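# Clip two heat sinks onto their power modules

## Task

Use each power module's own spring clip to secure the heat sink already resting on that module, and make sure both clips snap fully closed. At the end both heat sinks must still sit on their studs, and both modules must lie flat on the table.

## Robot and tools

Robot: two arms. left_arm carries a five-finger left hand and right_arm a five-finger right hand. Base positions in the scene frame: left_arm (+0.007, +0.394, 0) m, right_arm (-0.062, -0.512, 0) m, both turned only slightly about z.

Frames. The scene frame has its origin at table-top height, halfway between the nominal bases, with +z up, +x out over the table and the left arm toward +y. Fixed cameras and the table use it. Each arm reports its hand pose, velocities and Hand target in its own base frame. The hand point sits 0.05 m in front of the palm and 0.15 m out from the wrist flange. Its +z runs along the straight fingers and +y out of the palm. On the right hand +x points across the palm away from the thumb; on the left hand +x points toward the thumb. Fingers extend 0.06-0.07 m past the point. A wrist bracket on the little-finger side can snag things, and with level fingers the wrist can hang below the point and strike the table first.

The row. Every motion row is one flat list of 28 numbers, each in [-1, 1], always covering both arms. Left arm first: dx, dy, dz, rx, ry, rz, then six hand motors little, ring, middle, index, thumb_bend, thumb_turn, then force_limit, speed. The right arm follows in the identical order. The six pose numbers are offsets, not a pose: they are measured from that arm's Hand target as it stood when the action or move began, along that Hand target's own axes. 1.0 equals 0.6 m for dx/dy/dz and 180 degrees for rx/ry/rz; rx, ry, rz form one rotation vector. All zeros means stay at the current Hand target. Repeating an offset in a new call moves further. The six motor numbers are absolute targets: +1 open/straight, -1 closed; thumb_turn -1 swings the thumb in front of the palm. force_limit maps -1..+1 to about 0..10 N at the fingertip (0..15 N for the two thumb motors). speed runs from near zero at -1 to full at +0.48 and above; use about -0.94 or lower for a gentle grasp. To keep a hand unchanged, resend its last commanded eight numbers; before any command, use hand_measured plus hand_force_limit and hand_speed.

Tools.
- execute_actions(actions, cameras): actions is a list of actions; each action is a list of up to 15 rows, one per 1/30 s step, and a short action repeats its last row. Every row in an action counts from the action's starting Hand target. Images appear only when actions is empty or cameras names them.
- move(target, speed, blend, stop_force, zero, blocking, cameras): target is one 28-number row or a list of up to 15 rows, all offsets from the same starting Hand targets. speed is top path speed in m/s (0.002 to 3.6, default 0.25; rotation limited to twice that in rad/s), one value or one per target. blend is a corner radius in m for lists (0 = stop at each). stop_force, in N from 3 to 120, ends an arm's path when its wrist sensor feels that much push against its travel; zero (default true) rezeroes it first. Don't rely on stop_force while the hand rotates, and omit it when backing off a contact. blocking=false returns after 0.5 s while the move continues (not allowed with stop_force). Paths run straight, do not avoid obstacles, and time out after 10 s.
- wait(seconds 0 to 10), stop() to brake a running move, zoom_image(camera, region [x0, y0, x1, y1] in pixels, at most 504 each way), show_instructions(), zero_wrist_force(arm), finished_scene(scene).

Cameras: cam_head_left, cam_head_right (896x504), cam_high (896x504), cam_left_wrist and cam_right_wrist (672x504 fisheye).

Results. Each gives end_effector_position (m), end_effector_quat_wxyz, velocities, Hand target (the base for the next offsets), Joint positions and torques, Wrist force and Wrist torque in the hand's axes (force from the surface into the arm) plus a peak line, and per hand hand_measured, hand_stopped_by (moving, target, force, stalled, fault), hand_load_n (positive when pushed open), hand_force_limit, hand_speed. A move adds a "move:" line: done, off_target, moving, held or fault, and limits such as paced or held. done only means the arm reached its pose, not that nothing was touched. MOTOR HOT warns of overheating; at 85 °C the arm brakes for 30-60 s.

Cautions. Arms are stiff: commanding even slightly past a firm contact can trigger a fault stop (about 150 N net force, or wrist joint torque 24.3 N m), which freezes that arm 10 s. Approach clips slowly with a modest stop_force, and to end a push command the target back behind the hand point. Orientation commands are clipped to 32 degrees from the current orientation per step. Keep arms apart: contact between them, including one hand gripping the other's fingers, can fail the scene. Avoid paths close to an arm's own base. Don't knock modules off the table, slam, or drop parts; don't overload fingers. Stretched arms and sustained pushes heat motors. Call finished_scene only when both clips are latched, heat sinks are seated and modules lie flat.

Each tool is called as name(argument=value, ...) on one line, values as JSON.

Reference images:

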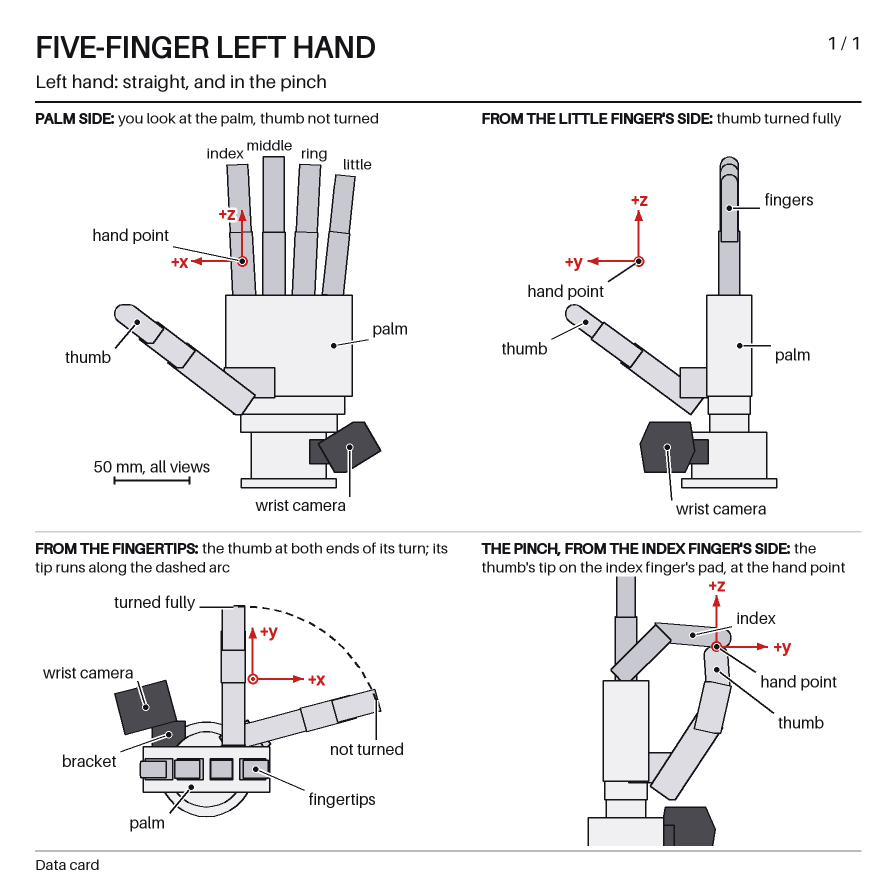

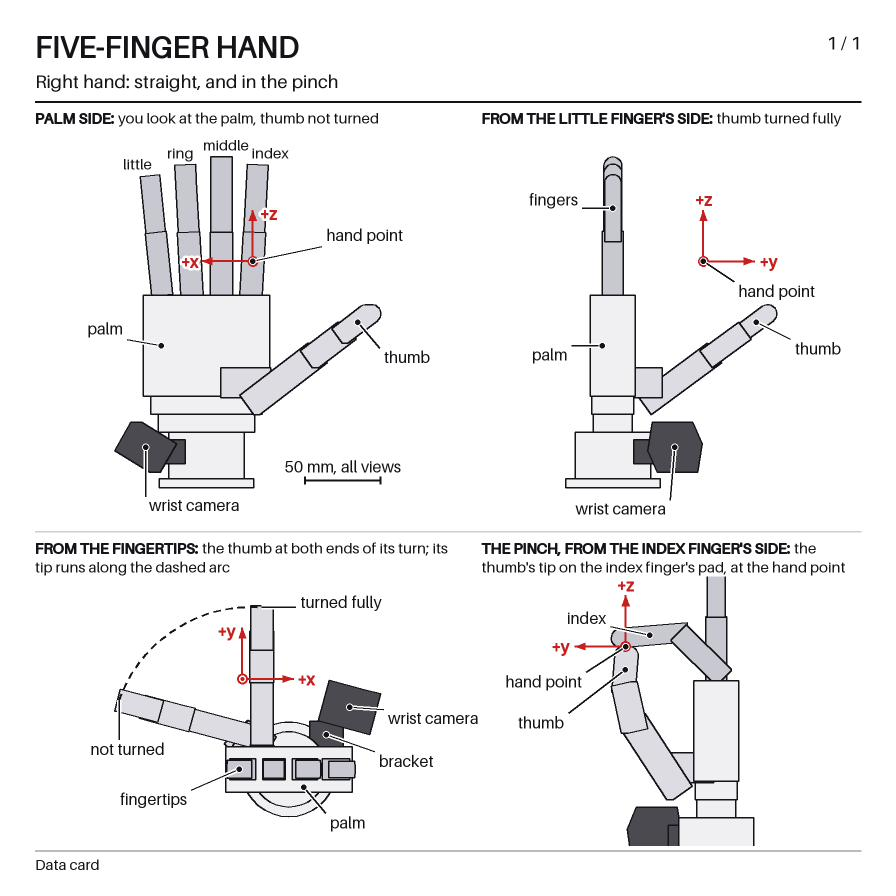

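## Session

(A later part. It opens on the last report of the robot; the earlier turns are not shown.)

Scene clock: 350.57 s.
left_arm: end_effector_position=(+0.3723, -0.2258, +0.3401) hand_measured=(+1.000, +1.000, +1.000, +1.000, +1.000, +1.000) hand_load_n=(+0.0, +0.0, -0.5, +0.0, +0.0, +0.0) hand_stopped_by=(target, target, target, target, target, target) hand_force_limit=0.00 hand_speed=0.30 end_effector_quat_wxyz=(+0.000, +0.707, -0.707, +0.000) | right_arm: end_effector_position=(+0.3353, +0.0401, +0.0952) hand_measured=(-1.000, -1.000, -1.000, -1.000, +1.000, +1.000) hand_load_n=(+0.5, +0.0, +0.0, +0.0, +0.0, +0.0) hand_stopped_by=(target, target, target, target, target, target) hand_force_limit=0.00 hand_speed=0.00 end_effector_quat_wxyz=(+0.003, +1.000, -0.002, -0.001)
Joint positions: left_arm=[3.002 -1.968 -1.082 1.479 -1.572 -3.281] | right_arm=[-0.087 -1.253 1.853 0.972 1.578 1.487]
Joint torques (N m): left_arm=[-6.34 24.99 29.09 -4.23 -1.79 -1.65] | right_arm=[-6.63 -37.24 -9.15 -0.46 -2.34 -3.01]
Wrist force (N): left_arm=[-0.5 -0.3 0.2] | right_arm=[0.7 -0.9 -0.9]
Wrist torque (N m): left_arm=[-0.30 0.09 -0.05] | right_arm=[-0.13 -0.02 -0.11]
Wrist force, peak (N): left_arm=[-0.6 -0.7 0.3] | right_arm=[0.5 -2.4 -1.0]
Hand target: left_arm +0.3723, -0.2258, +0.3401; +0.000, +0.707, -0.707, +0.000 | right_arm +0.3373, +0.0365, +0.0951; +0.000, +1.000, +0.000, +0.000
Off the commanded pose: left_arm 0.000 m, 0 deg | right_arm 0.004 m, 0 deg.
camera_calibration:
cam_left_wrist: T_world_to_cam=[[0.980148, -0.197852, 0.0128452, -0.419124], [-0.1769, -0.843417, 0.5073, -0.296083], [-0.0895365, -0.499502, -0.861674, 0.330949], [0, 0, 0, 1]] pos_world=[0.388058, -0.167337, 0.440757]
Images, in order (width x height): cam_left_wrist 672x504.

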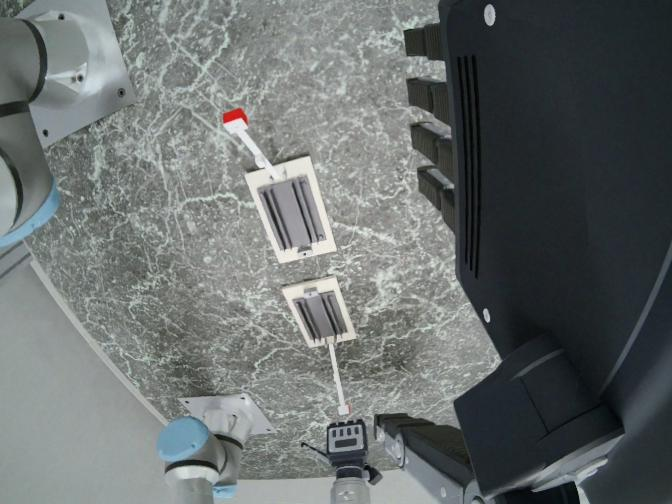

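wait(seconds=0.1, cameras=["cam_left_wrist", "cam_high"])

zoom_image(camera="cam_left_wrist", region=[260, 260, 400, 480])

zoom_image(camera="cam_high", region=[200, 230, 370, 350])

Scene clock: 352.87 s.
left_arm: end_effector_position=(+0.3723, -0.2258, +0.3401) hand_measured=(+1.000, +1.000, +1.000, +1.000, +1.000, +1.000) hand_load_n=(+0.0, +0.0, +0.0, +0.0, +0.0, +0.5) hand_stopped_by=(target, target, target, target, target, target) hand_force_limit=0.00 hand_speed=0.30 end_effector_quat_wxyz=(+0.000, +0.707, -0.707, +0.000) | right_arm: end_effector_position=(+0.3353, +0.0401, +0.0952) hand_measured=(-1.000, -1.000, -1.000, -1.000, +1.000, +1.000) hand_load_n=(+0.0, +0.0, +0.0, +0.0, +0.0, +0.0) hand_stopped_by=(target, target, target, target, target, target) hand_force_limit=0.00 hand_speed=0.00 end_effector_quat_wxyz=(+0.003, +1.000, -0.002, -0.001)
Joint positions: left_arm=[3.002 -1.968 -1.082 1.479 -1.572 -3.281] | right_arm=[-0.087 -1.253 1.853 0.972 1.578 1.487]
Joint torques (N m): left_arm=[-7.08 24.28 28.06 -4.16 -1.67 -1.55] | right_arm=[-6.52 -36.34 -8.87 -0.26 -2.37 -2.98]
Wrist force (N): left_arm=[-0.3 -0.4 0.2] | right_arm=[0.7 -1.0 -0.4]
Wrist torque (N m): left_arm=[-0.32 0.04 -0.02] | right_arm=[-0.16 -0.04 -0.12]
Wrist force, peak (N): left_arm=[-0.6 -0.8 0.3] | right_arm=[0.6 -1.1 -1.0]
Hand target: left_arm +0.3723, -0.2258, +0.3401; +0.000, +0.707, -0.707, +0.000 | right_arm +0.3373, +0.0365, +0.0951; +0.000, +1.000, +0.000, +0.000
Off the commanded pose: left_arm 0.000 m, 0 deg | right_arm 0.004 m, 0 deg.
wait: 0.10 s; at rest from the start
camera_calibration:
cam_left_wrist: T_world_to_cam=[[0.980148, -0.197852, 0.0128452, -0.419124], [-0.1769, -0.843417, 0.5073, -0.296083], [-0.0895365, -0.499502, -0.861674, 0.330949], [0, 0, 0, 1]] pos_world=[0.388058, -0.167337, 0.440757]
Images, in order (width x height): cam_high 896x504, cam_left_wrist 672x504.

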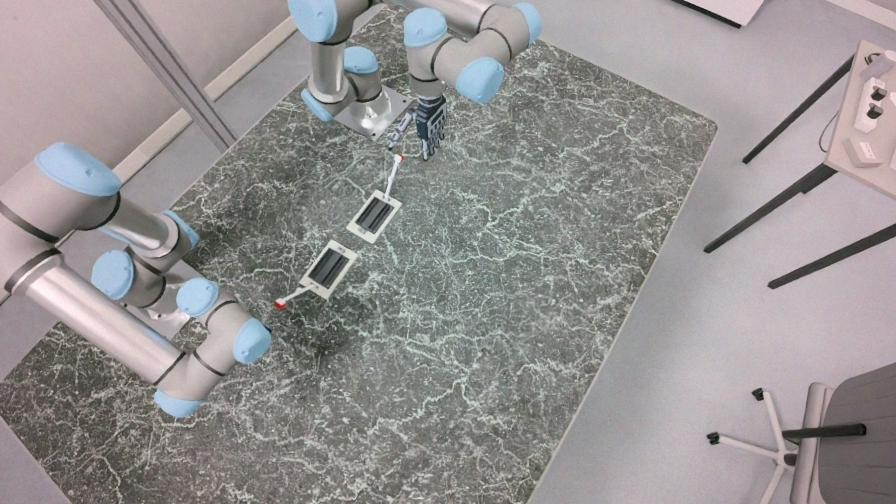

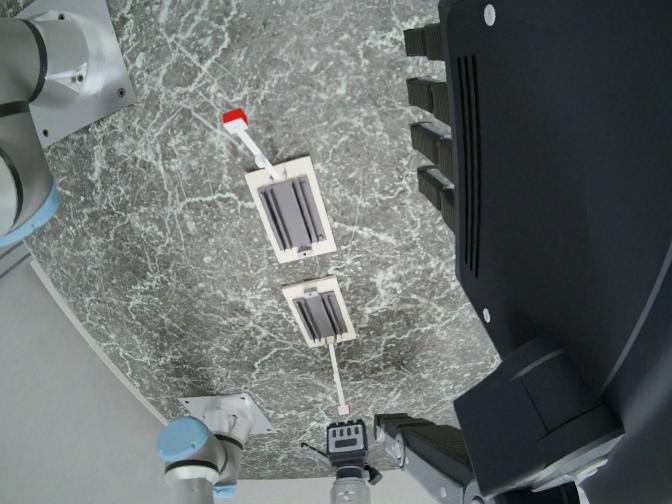

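Scaled by 2.291 from the camera's 672x504 image, which has a finer 960x720 frame.

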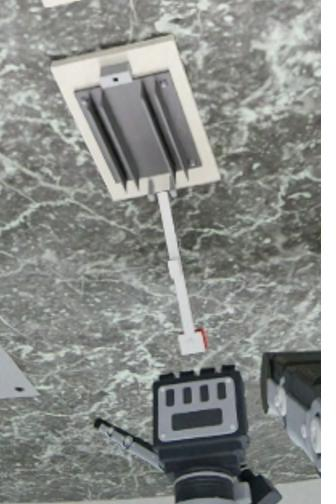

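Scaled by 2.965 from the camera's 896x504 image, which has a finer 1280x720 frame.

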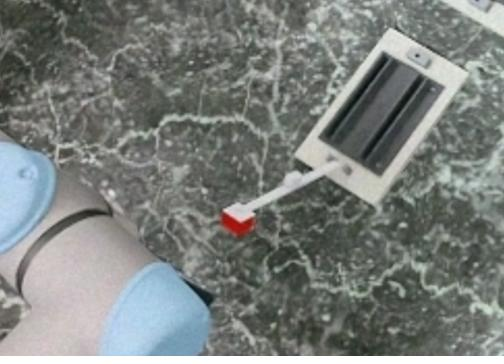

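move(target=[[0.15, 0.03, 0.0, 0, 0, 0, 1, 1, 1, 1, 1, 1, 0, 0.3, 0, 0.05, -0.2583, 0, 0, 0, -1, -1, -1, -1, 1, 1, 0, 0], [0.3, 0.065, 0.05, -0.0977, 0.0977, -0.2359, 1, 1, 1, 1, 1, 1, 0, 0.3, 0.05, 0.0, -0.2583, 0, 0.191, -0.462, -1, -1, -1, -1, 1, 1, 0, 0], [0.4517, 0.0967, 0.15, -0.1954, 0.1954, -0.4718, 1, 1, 1, 1, 1, 1, 0, 0.3, 0.1028, -0.07, -0.2583, 0, 0.3827, -0.9239, -1, -1, -1, -1, 1, 1, 0, 0]], blend=0.02, speed=0.4, cameras=["cam_high", "cam_left_wrist", "cam_right_wrist"])

Scene clock: 437.80 s.
left_arm: end_effector_position=(+0.3144, -0.4967, +0.2498) hand_measured=(+1.000, +1.000, +1.000, +1.000, +1.000, +1.000) hand_load_n=(+0.0, +0.0, +0.0, +0.0, +0.0, +0.0) hand_stopped_by=(target, target, target, target, target, target) hand_force_limit=0.00 hand_speed=0.30 end_effector_quat_wxyz=(+0.382, +0.924, +0.000, +0.000) | right_arm: end_effector_position=(+0.3990, +0.0785, +0.2501) hand_measured=(-1.000, -1.000, -1.000, -1.000, +1.000, +1.000) hand_load_n=(+0.0, +0.0, +0.0, +0.0, +0.0, +0.0) hand_stopped_by=(target, target, target, target, target, target) hand_force_limit=0.00 hand_speed=0.00 end_effector_quat_wxyz=(+0.000, +0.000, +0.924, +0.383)
Joint positions: left_arm=[2.71 -1.818 -1.721 2.364 -0.874 -5.29] | right_arm=[-0.71 -1.235 1.874 1.51 1.005 -2.454]
Joint torques (N m): left_arm=[-6.33 39.4 7.32 0.06 -0.93 -2.09] | right_arm=[6.84 -16.97 -21.78 5.4 1.69 -3.16]
Wrist force (N): left_arm=[-1.4 -0.3 0.5] | right_arm=[1.0 0.4 0.4]
Wrist torque (N m): left_arm=[-0.32 0.20 -0.11] | right_arm=[0.06 -0.20 0.08]
Wrist force, peak (N): left_arm=[-1.6 -0.4 0.9] | right_arm=[0.8 -0.3 -2.1]
Hand target: left_arm +0.3144, -0.4967, +0.2498; +0.382, +0.924, +0.000, +0.000 | right_arm +0.3990, +0.0785, +0.2501; +0.000, +0.000, +0.924, +0.383
Off the commanded pose: left_arm 0.000 m, 0 deg | right_arm 0.000 m, 0 deg.
move: done
camera_calibration:
cam_left_wrist: T_world_to_cam=[[0.198242, 0.702728, -0.683282, 0.452183], [0.842723, 0.233782, 0.484936, -0.268939], [0.500517, -0.671952, -0.54586, -0.237427], [0, 0, 0, 1]] pos_world=[0.255836, -0.414428, 0.309785]
cam_right_wrist: T_world_to_cam=[[-0.25888, 0.707513, 0.657576, -0.113158], [0.823098, -0.194666, 0.533493, -0.443221], [0.505461, 0.679361, -0.531957, -0.00399672], [0, 0, 0, 1]] pos_world=[0.33754, -0.00350417, 0.308739]
Images, in order (width x height): cam_high 896x504, cam_left_wrist 672x504, cam_right_wrist 672x504.

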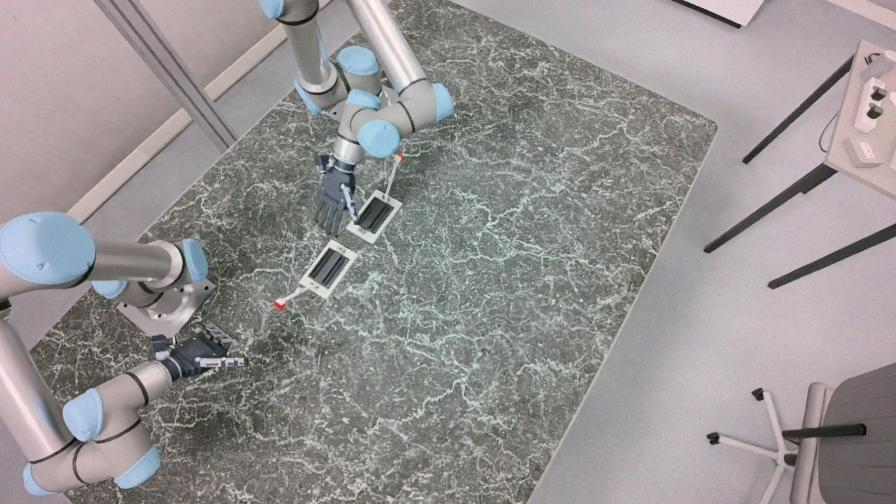

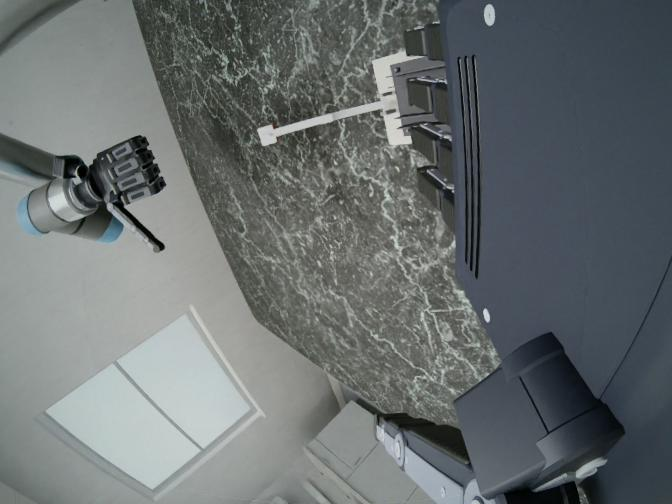

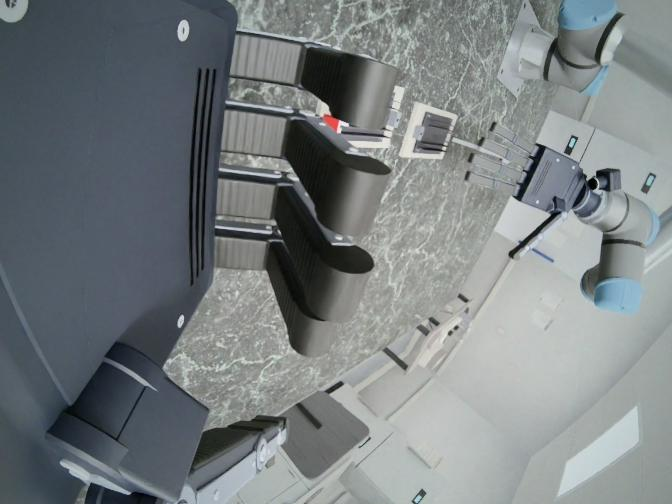

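move(target=[0, 0.0353, 0.1108, 0, 0, 0, 1, 1, 1, 1, 1, 1, 0, 0.3, 0, -0.1532, 0.1532, 0, 0, 0, -1, -1, -1, -1, 1, 1, 0, 0], speed=0.2, cameras=["cam_high", "cam_left_wrist", "cam_right_wrist"])

zoom_image(camera="cam_high", region=[230, 180, 410, 360])

Scene clock: 452.23 s.
left_arm: end_effector_position=(+0.3144, -0.5587, +0.2178) hand_measured=(+1.000, +1.000, +1.000, +1.000, +1.000, +1.000) hand_load_n=(+0.0, +0.0, +0.0, +0.0, +0.0, +0.0) hand_stopped_by=(target, target, target, target, target, target) hand_force_limit=0.00 hand_speed=0.30 end_effector_quat_wxyz=(+0.382, +0.924, +0.000, +0.000) | right_arm: end_effector_position=(+0.3989, +0.0785, +0.1202) hand_measured=(-1.000, -1.000, -1.000, -1.000, +1.000, +1.000) hand_load_n=(+0.0, +0.0, +0.0, +0.0, +0.0, +0.0) hand_stopped_by=(target, target, target, target, target, target) hand_force_limit=0.00 hand_speed=0.00 end_effector_quat_wxyz=(+0.000, +0.000, +0.924, +0.383)
Joint positions: left_arm=[2.573 -1.935 -1.627 2.485 -0.933 -5.447] | right_arm=[-0.71 -1.002 1.959 1.192 1.005 -2.454]
Joint torques (N m): left_arm=[-5.61 22.02 28.2 0.49 -0.98 -1.96] | right_arm=[6.79 -21.69 -17.76 -0.13 -3.06 2.99]
Wrist force (N): left_arm=[-1.5 -0.7 0.2] | right_arm=[1.0 0.3 0.3]
Wrist torque (N m): left_arm=[-0.35 0.22 -0.10] | right_arm=[0.06 -0.19 -0.04]
Wrist force, peak (N): left_arm=[-1.6 -0.6 0.7] | right_arm=[0.8 1.3 -0.7]
Hand target: left_arm +0.3144, -0.5587, +0.2177; +0.382, +0.924, +0.000, +0.000 | right_arm +0.3990, +0.0785, +0.1201; +0.000, +0.000, +0.924, +0.383
Off the commanded pose: left_arm 0.000 m, 0 deg | right_arm 0.000 m, 0 deg.
move: done
camera_calibration:
cam_left_wrist: T_world_to_cam=[[0.198172, 0.702725, -0.683305, 0.473842], [0.842695, 0.233888, 0.484934, -0.23882], [0.500592, -0.671919, -0.545832, -0.296621], [0, 0, 0, 1]] pos_world=[0.255836, -0.476428, 0.277685]
cam_right_wrist: T_world_to_cam=[[-0.258939, 0.707527, 0.657538, -0.0277116], [0.82308, -0.194614, 0.53354, -0.373922], [0.50546, 0.679361, -0.531958, -0.0730976], [0, 0, 0, 1]] pos_world=[0.33754, -0.00350426, 0.178839]
Images, in order (width x height): cam_high 896x504, cam_left_wrist 672x504, cam_right_wrist 672x504.

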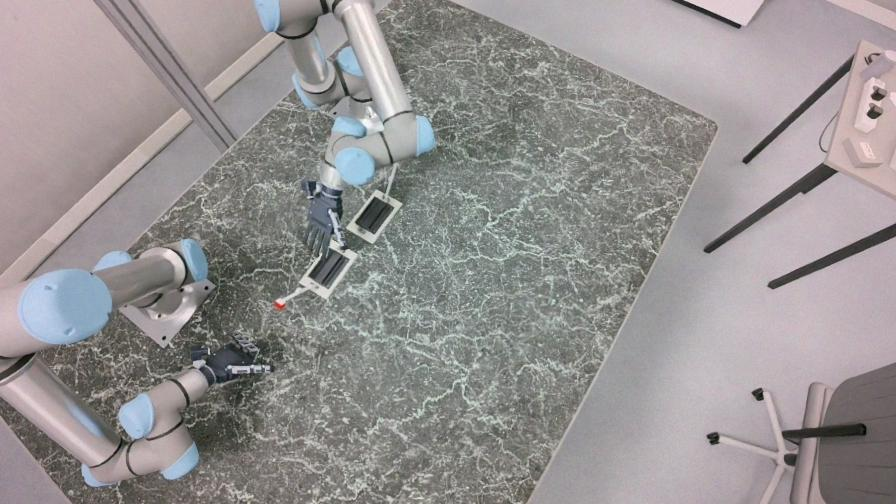

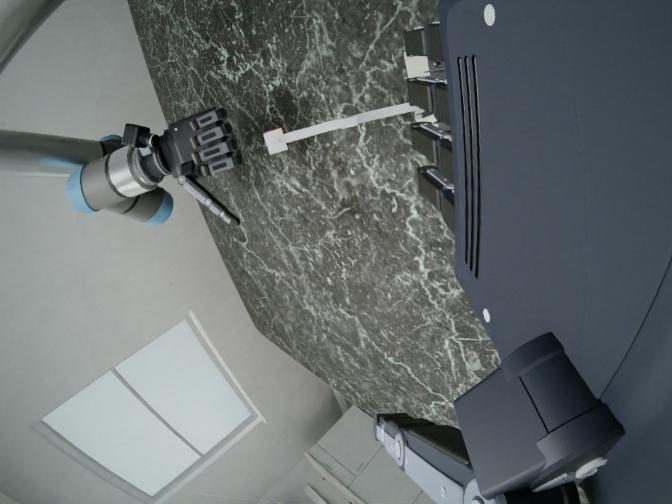

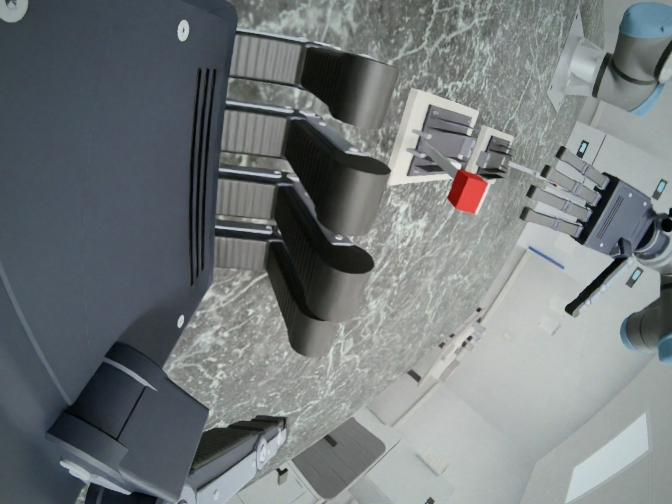

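Scaled by 2.800 from the camera's 896x504 image, which has a finer 1280x720 frame.

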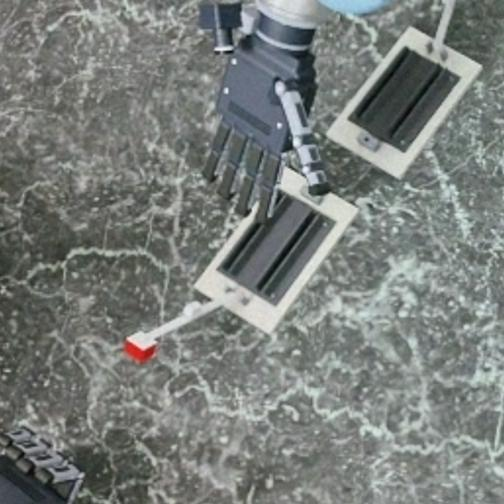

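move(target=[[0, 0, 0, 0, 0, 0, 1, 1, 1, 1, 1, 1, 0, 0.3, 0, 0.0943, 0.0943, 0, 0, 0, -1, -1, -1, -1, 1, 1, 0, 0], [0, 0, 0, 0, 0, 0, 1, 1, 1, 1, 1, 1, 0, 0.3, 0, 0.1886, 0.1886, 0, 0, 0, -1, -1, -1, -1, 1, 1, 0, 0]], speed=[0.12, 0.06], stop_force=15, blend=0.01, cameras=["cam_high", "cam_left_wrist"])

zoom_image(camera="cam_high", region=[230, 180, 410, 360])

zoom_image(camera="cam_left_wrist", region=[130, 40, 470, 290])

Scene clock: 464.37 s.
left_arm: end_effector_position=(+0.3144, -0.5587, +0.2177) hand_measured=(+1.000, +1.000, +1.000, +1.000, +1.000, +1.000) hand_load_n=(+0.0, +0.0, +0.5, +0.0, +0.0, +0.0) hand_stopped_by=(target, target, target, target, target, target) hand_force_limit=0.00 hand_speed=0.30 end_effector_quat_wxyz=(+0.382, +0.924, +0.000, +0.000) | right_arm: end_effector_position=(+0.3989, +0.2386, +0.1201) hand_measured=(-1.000, -1.000, -1.000, -1.000, +1.000, +1.000) hand_load_n=(+0.0, +0.5, +0.0, +0.0, +0.0, +0.5) hand_stopped_by=(target, target, target, target, target, target) hand_force_limit=0.00 hand_speed=0.00 end_effector_quat_wxyz=(+0.000, +0.000, +0.924, +0.383)
Joint positions: left_arm=[2.573 -1.935 -1.627 2.485 -0.934 -5.447] | right_arm=[-0.318 -1.077 1.997 0.955 0.835 -2.008]
Joint torques (N m): left_arm=[-6.27 21.19 27.2 0.23 -0.69 -1.6] | right_arm=[6.11 -39.43 -16.53 -0.23 -3.51 2.98]
Wrist force (N): left_arm=[-1.3 -0.5 0.4] | right_arm=[1.1 0.0 -0.2]
Wrist torque (N m): left_arm=[-0.34 0.19 -0.10] | right_arm=[0.04 -0.18 -0.04]
Wrist force, peak (N): left_arm=[-1.7 -0.6 0.2] | right_arm=[1.2 0.6 0.3]
Hand target: left_arm +0.3144, -0.5587, +0.2177; +0.382, +0.924, +0.000, +0.000 | right_arm +0.3989, +0.2386, +0.1201; +0.000, +0.000, +0.924, +0.383
Off the commanded pose: left_arm 0.000 m, 0 deg | right_arm 0.000 m, 0 deg.
move: done
camera_calibration:
cam_left_wrist: T_world_to_cam=[[0.198172, 0.702725, -0.683305, 0.473842], [0.842695, 0.233888, 0.484934, -0.23882], [0.500592, -0.671919, -0.545832, -0.296621], [0, 0, 0, 1]] pos_world=[0.255836, -0.476428, 0.277685]
Images, in order (width x height): cam_high 896x504, cam_left_wrist 672x504.

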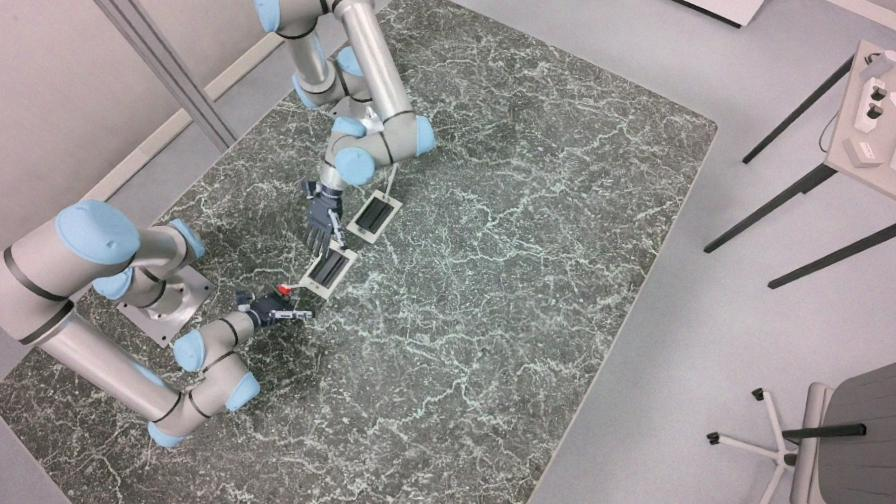

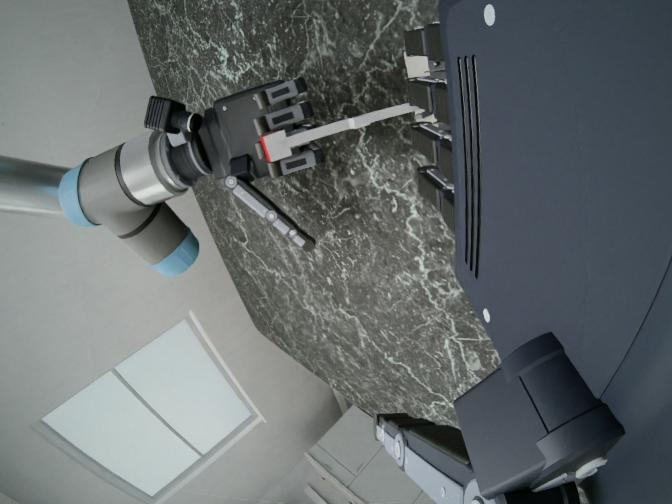

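Scaled by 2.800 from the camera's 896x504 image, which has a finer 1280x720 frame.

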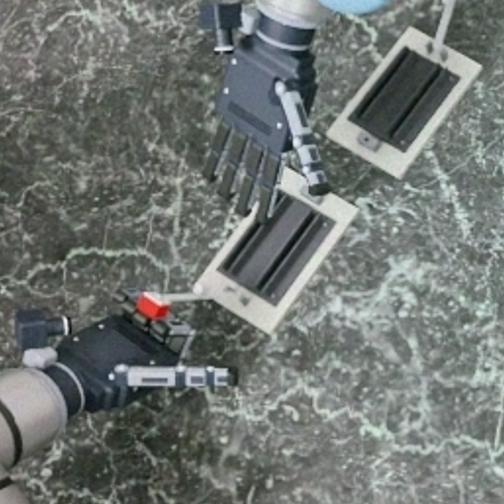

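Scaled by 1.482 from the camera's 672x504 image, which has a finer 960x720 frame.

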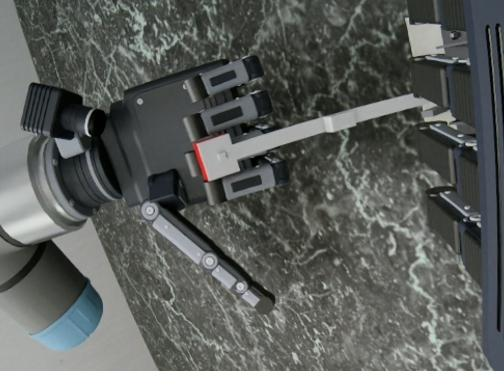

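move(target=[0, 0.0177, 0.0177, 0, 0, 0, 1, 1, 1, 1, 1, 1, 0, 0.3, 0, 0.0354, 0.0354, 0, 0, 0, -1, -1, -1, -1, 1, 1, 0, 0], speed=0.05, stop_force=15, cameras=["cam_high", "cam_left_wrist"])

zoom_image(camera="cam_left_wrist", region=[130, 40, 470, 290])

zoom_image(camera="cam_high", region=[230, 180, 410, 360])

Scene clock: 474.53 s.
left_arm: end_effector_position=(+0.3144, -0.5737, +0.2177) hand_measured=(+1.000, +1.000, +1.000, +1.000, +1.000, +1.000) hand_load_n=(+0.0, +0.0, +0.0, +0.0, +0.0, +0.0) hand_stopped_by=(target, target, target, target, target, target) hand_force_limit=0.00 hand_speed=0.30 end_effector_quat_wxyz=(+0.382, +0.924, +0.000, +0.000) | right_arm: end_effector_position=(+0.3988, +0.2686, +0.1202) hand_measured=(-1.000, -1.000, -1.000, -1.000, +1.000, +1.000) hand_load_n=(+0.0, +0.0, +0.0, +0.0, +0.0, +0.0) hand_stopped_by=(target, target, target, target, target, target) hand_force_limit=0.00 hand_speed=0.00 end_effector_quat_wxyz=(+0.000, +0.000, +0.924, +0.383)
Joint positions: left_arm=[2.544 -1.958 -1.59 2.489 -0.948 -5.479] | right_arm=[-0.235 -1.084 1.98 0.904 0.812 -1.898]
Joint torques (N m): left_arm=[-7.26 23.49 27.57 0.42 -0.87 -1.83] | right_arm=[6.37 -40.49 -17.54 -0.04 -3.59 2.95]
Wrist force (N): left_arm=[-1.3 -0.6 0.1] | right_arm=[0.9 0.1 0.0]
Wrist torque (N m): left_arm=[-0.36 0.19 -0.09] | right_arm=[0.03 -0.15 -0.05]
Wrist force, peak (N): left_arm=[-1.7 -0.5 0.2] | right_arm=[1.2 0.0 -0.1]
Hand target: left_arm +0.3144, -0.5737, +0.2177; +0.382, +0.924, +0.000, +0.000 | right_arm +0.3988, +0.2686, +0.1202; +0.000, +0.000, +0.924, +0.383
Off the commanded pose: left_arm 0.000 m, 0 deg | right_arm 0.000 m, 0 deg.
move: done
camera_calibration:
cam_left_wrist: T_world_to_cam=[[0.198172, 0.702725, -0.683305, 0.484383], [0.842695, 0.233888, 0.484934, -0.235311], [0.500592, -0.671919, -0.545832, -0.3067], [0, 0, 0, 1]] pos_world=[0.255836, -0.491428, 0.277685]
Images, in order (width x height): cam_high 896x504, cam_left_wrist 672x504.

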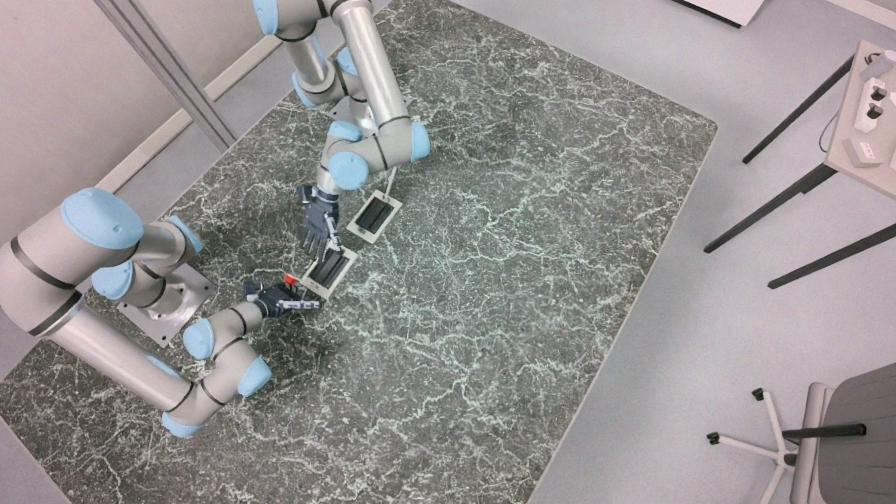

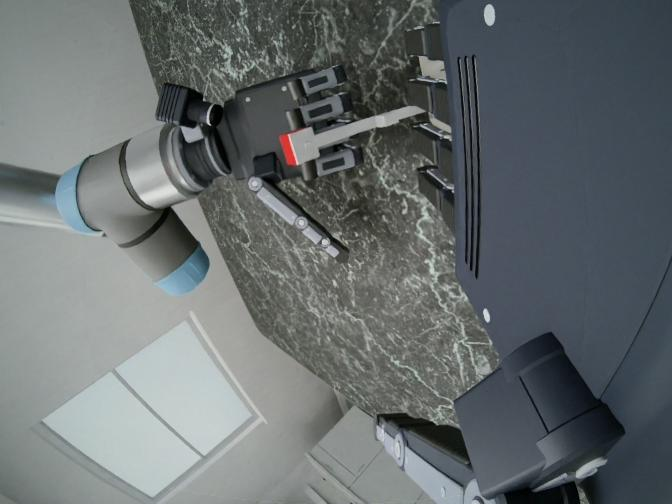

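Scaled by 1.482 from the camera's 672x504 image, which has a finer 960x720 frame.

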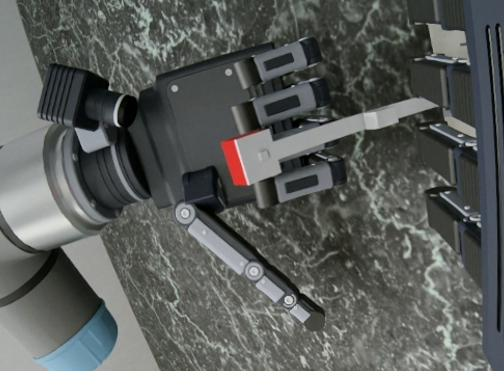

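Scaled by 2.800 from the camera's 896x504 image, which has a finer 1280x720 frame.

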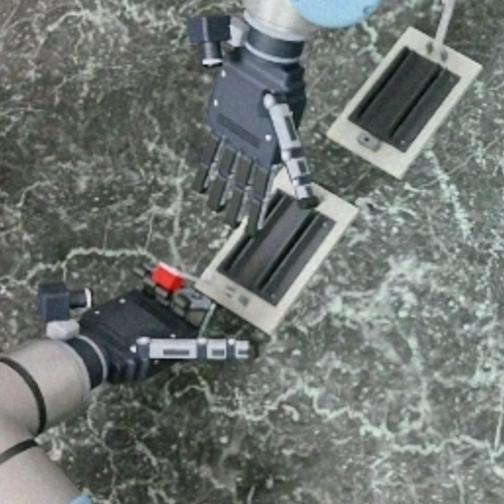

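move(target=[0, 0, 0, 0, 0, 0, 1, 1, 1, 1, 1, 1, 0, 0.3, 0, 0.0236, 0.0236, 0, 0, 0, -1, -1, -1, -1, 1, 1, 0, 0], speed=0.04, stop_force=15, cameras=["cam_high", "cam_left_wrist"])

zoom_image(camera="cam_left_wrist", region=[130, 40, 470, 290])

zoom_image(camera="cam_high", region=[230, 180, 410, 360])

Scene clock: 480.43 s.
left_arm: end_effector_position=(+0.3144, -0.5737, +0.2177) hand_measured=(+1.000, +1.000, +1.000, +1.000, +1.000, +1.000) hand_load_n=(+0.0, +0.0, +0.0, +0.0, +0.0, +0.0) hand_stopped_by=(target, target, target, target, target, target) hand_force_limit=0.00 hand_speed=0.30 end_effector_quat_wxyz=(+0.382, +0.924, +0.000, +0.000) | right_arm: end_effector_position=(+0.3988, +0.2886, +0.1202) hand_measured=(-1.000, -1.000, -1.000, -1.000, +1.000, +1.000) hand_load_n=(+0.0, +0.0, +0.0, +0.0, -0.5, +0.0) hand_stopped_by=(target, target, target, target, target, target) hand_force_limit=0.00 hand_speed=0.00 end_effector_quat_wxyz=(+0.000, +0.000, +0.924, +0.383)
Joint positions: left_arm=[2.544 -1.958 -1.59 2.489 -0.948 -5.479] | right_arm=[-0.178 -1.087 1.965 0.87 0.801 -1.821]
Joint torques (N m): left_arm=[-6.34 23.47 28.1 0.39 -0.78 -1.49] | right_arm=[6.87 -39.21 -18.56 -0.16 -3.48 3.18]
Wrist force (N): left_arm=[-1.3 -0.5 0.4] | right_arm=[0.9 0.2 0.2]
Wrist torque (N m): left_arm=[-0.34 0.20 -0.10] | right_arm=[0.07 -0.15 -0.05]
Wrist force, peak (N): left_arm=[-1.8 -0.8 0.1] | right_arm=[1.1 -0.1 0.0]
Hand target: left_arm +0.3144, -0.5737, +0.2177; +0.382, +0.924, +0.000, +0.000 | right_arm +0.3988, +0.2886, +0.1202; +0.000, +0.000, +0.924, +0.383
Off the commanded pose: left_arm 0.000 m, 0 deg | right_arm 0.000 m, 0 deg.
move: done
camera_calibration:
cam_left_wrist: T_world_to_cam=[[0.198172, 0.702725, -0.683305, 0.484383], [0.842695, 0.233888, 0.484934, -0.235311], [0.500592, -0.671919, -0.545832, -0.3067], [0, 0, 0, 1]] pos_world=[0.255836, -0.491428, 0.277685]
Images, in order (width x height): cam_high 896x504, cam_left_wrist 672x504.

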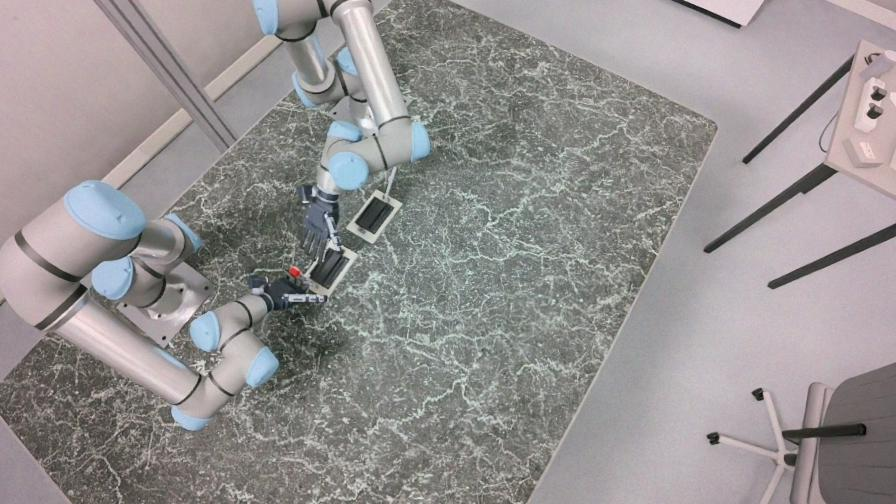

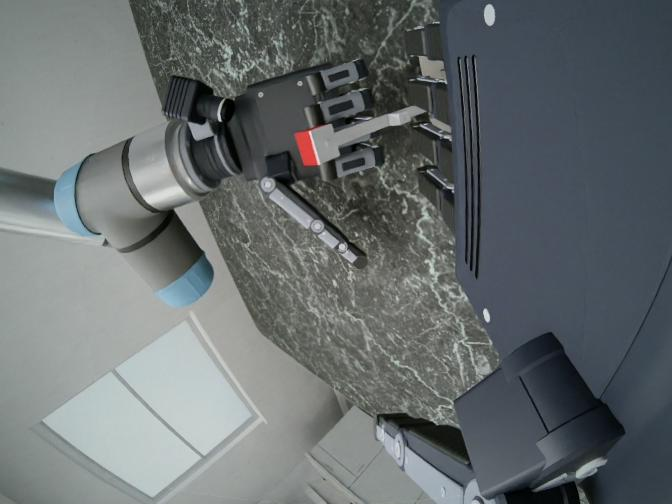

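Scaled by 1.482 from the camera's 672x504 image, which has a finer 960x720 frame.

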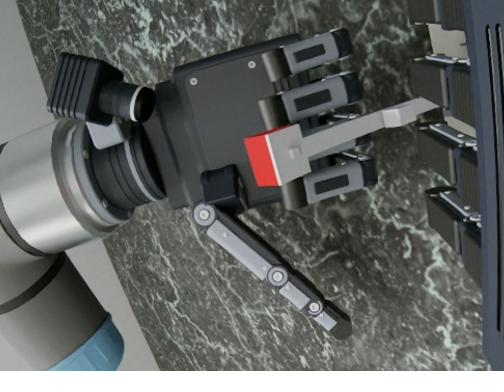

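Scaled by 2.800 from the camera's 896x504 image, which has a finer 1280x720 frame.

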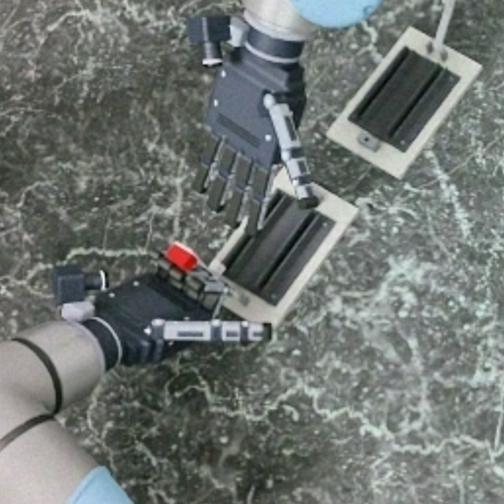

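move(target=[0, 0, 0, 0, 0, 0, 1, 1, 1, 1, 1, 1, 0, 0.3, 0, 0.0165, 0.0165, 0, 0, 0, -1, -1, -1, -1, 1, 1, 0, 0], speed=0.03, cameras=["cam_high", "cam_left_wrist"])

zoom_image(camera="cam_left_wrist", region=[200, 20, 470, 250])

zoom_image(camera="cam_high", region=[230, 200, 370, 340])

Scene clock: 484.50 s.
left_arm: end_effector_position=(+0.3144, -0.5737, +0.2177) hand_measured=(+1.000, +1.000, +1.000, +1.000, +1.000, +1.000) hand_load_n=(+0.0, +0.0, +0.0, +0.0, +0.0, +0.0) hand_stopped_by=(target, target, target, target, target, target) hand_force_limit=0.00 hand_speed=0.30 end_effector_quat_wxyz=(+0.382, +0.924, +0.000, +0.000) | right_arm: end_effector_position=(+0.3988, +0.3026, +0.1202) hand_measured=(-1.000, -1.000, -1.000, -1.000, +1.000, +1.000) hand_load_n=(+0.0, +0.0, +0.0, +0.0, +0.0, +0.0) hand_stopped_by=(target, target, target, target, target, target) hand_force_limit=0.00 hand_speed=0.00 end_effector_quat_wxyz=(+0.000, +0.000, +0.924, +0.383)
Joint positions: left_arm=[2.544 -1.958 -1.59 2.489 -0.948 -5.479] | right_arm=[-0.139 -1.088 1.952 0.845 0.795 -1.767]
Joint torques (N m): left_arm=[-7.58 23 26.76 0.66 -0.71 -1.44] | right_arm=[7.6 -40.22 -18.33 -0.11 -3.64 3.3]
Wrist force (N): left_arm=[-1.3 -0.3 0.1] | right_arm=[0.8 0.3 -0.1]
Wrist torque (N m): left_arm=[-0.31 0.19 -0.10] | right_arm=[0.07 -0.14 -0.05]
Wrist force, peak (N): left_arm=[-1.7 -0.5 0.3] | right_arm=[1.0 0.5 -0.1]
Hand target: left_arm +0.3144, -0.5737, +0.2177; +0.382, +0.924, +0.000, +0.000 | right_arm +0.3988, +0.3026, +0.1202; +0.000, +0.000, +0.924, +0.383
Off the commanded pose: left_arm 0.000 m, 0 deg | right_arm 0.000 m, 0 deg.
move: done
camera_calibration:
cam_left_wrist: T_world_to_cam=[[0.198172, 0.702725, -0.683305, 0.484383], [0.842695, 0.233888, 0.484934, -0.235311], [0.500592, -0.671919, -0.545832, -0.3067], [0, 0, 0, 1]] pos_world=[0.255836, -0.491428, 0.277685]
Images, in order (width x height): cam_high 896x504, cam_left_wrist 672x504.

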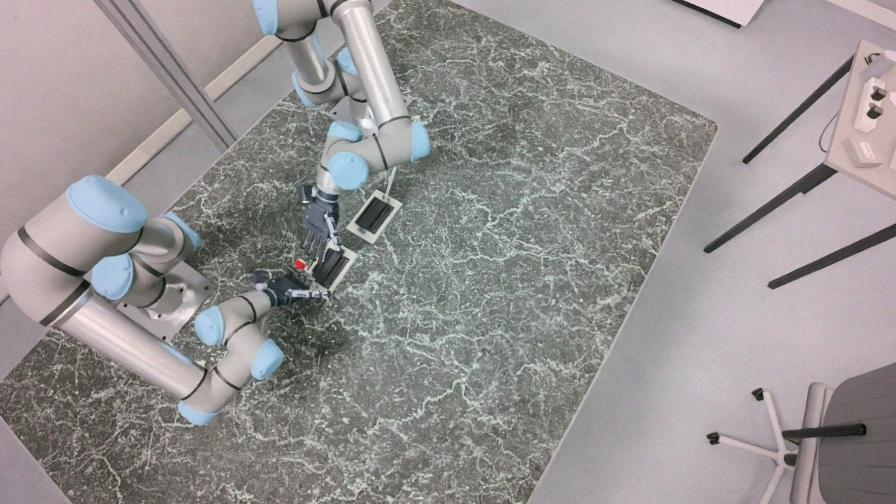

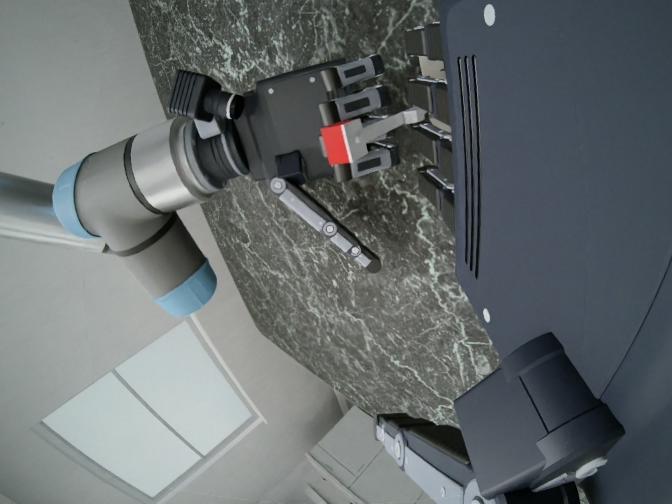

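Scaled by 1.867 from the camera's 672x504 image, which has a finer 960x720 frame.

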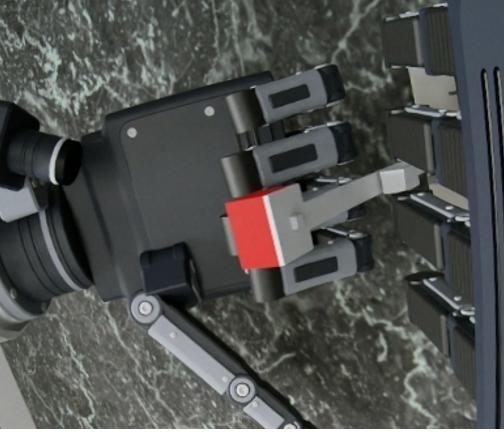

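Scaled by 3.600 from the camera's 896x504 image, which has a finer 1280x720 frame.

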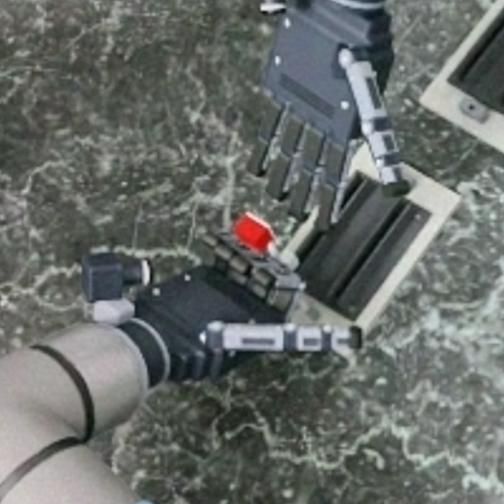

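move(target=[0, 0, 0, 0, 0, 0, 1, 1, 1, 1, 1, 1, 0, 0.3, 0, -0.0236, -0.0236, 0, 0, 0, -1, -1, -1, -1, 1, 1, 0, 0], speed=0.04, cameras=["cam_high", "cam_left_wrist"])

zoom_image(camera="cam_left_wrist", region=[200, 20, 470, 250])

zoom_image(camera="cam_high", region=[230, 200, 370, 340])

Scene clock: 491.40 s.
left_arm: end_effector_position=(+0.3144, -0.5737, +0.2177) hand_measured=(+1.000, +1.000, +1.000, +1.000, +1.000, +1.000) hand_load_n=(+0.0, -0.5, +0.0, +0.0, +0.0, +0.0) hand_stopped_by=(target, target, target, target, target, target) hand_force_limit=0.00 hand_speed=0.30 end_effector_quat_wxyz=(+0.382, +0.924, +0.000, +0.000) | right_arm: end_effector_position=(+0.3988, +0.2827, +0.1202) hand_measured=(-1.000, -1.000, -1.000, -1.000, +1.000, +1.000) hand_load_n=(+0.0, +0.0, +0.0, +0.0, +0.0, +0.0) hand_stopped_by=(target, target, target, target, target, target) hand_force_limit=0.00 hand_speed=0.00 end_effector_quat_wxyz=(+0.000, +0.000, +0.924, +0.383)
Joint positions: left_arm=[2.544 -1.958 -1.59 2.489 -0.948 -5.479] | right_arm=[-0.195 -1.086 1.97 0.88 0.804 -1.844]
Joint torques (N m): left_arm=[-6.29 24.75 27.04 0.35 -0.92 -1.79] | right_arm=[-7.53 -18.94 -4.79 5.1 1.52 -2.91]
Wrist force (N): left_arm=[-1.5 -0.3 0.4] | right_arm=[0.8 0.3 0.1]
Wrist torque (N m): left_arm=[-0.34 0.23 -0.11] | right_arm=[0.06 -0.15 0.06]
Wrist force, peak (N): left_arm=[-1.6 -0.7 0.4] | right_arm=[1.1 0.4 0.2]
Hand target: left_arm +0.3144, -0.5737, +0.2177; +0.382, +0.924, +0.000, +0.000 | right_arm +0.3988, +0.2826, +0.1202; +0.000, +0.000, +0.924, +0.383
Off the commanded pose: left_arm 0.000 m, 0 deg | right_arm 0.000 m, 0 deg.
move: done
camera_calibration:
cam_left_wrist: T_world_to_cam=[[0.198172, 0.702725, -0.683305, 0.484383], [0.842695, 0.233888, 0.484934, -0.235311], [0.500592, -0.671919, -0.545832, -0.3067], [0, 0, 0, 1]] pos_world=[0.255836, -0.491428, 0.277685]
Images, in order (width x height): cam_high 896x504, cam_left_wrist 672x504.

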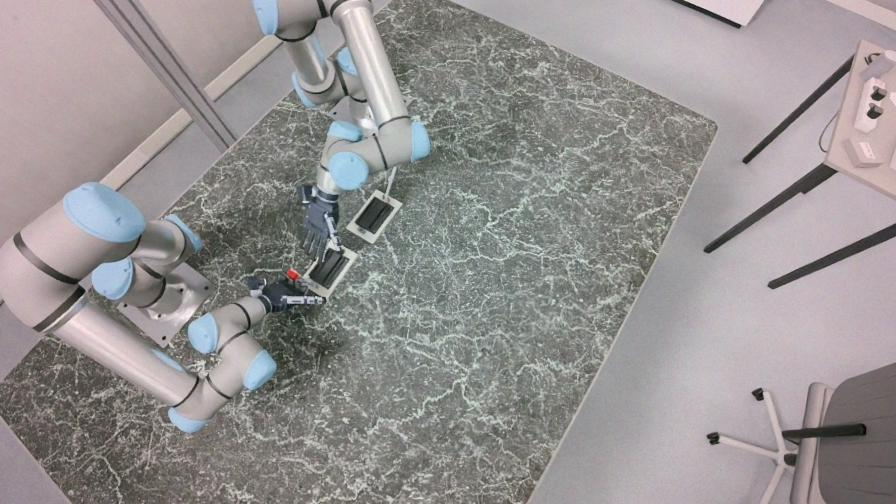

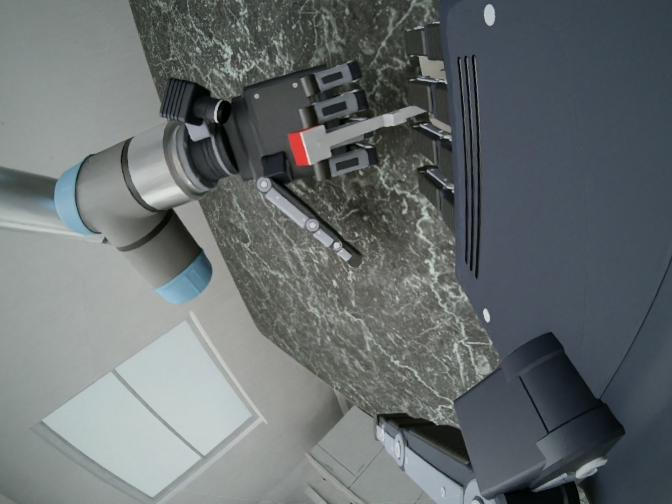

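Scaled by 1.867 from the camera's 672x504 image, which has a finer 960x720 frame.

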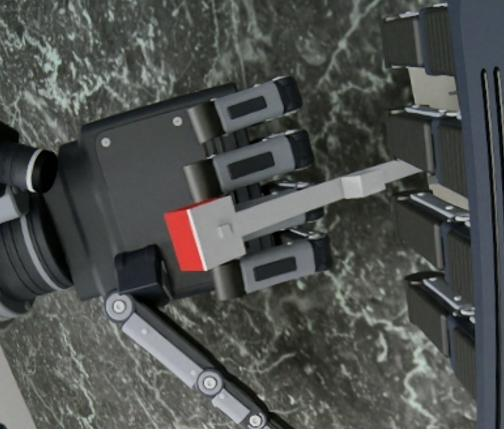

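Scaled by 3.600 from the camera's 896x504 image, which has a finer 1280x720 frame.

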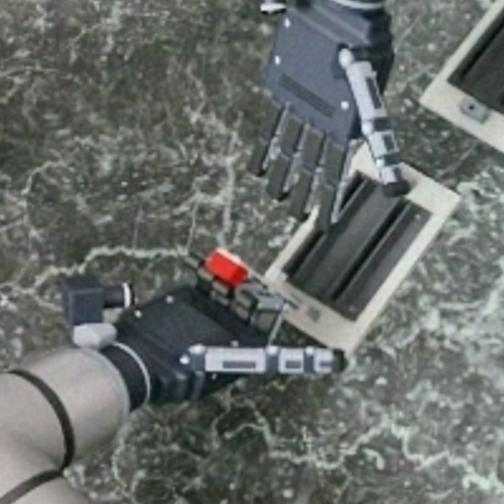

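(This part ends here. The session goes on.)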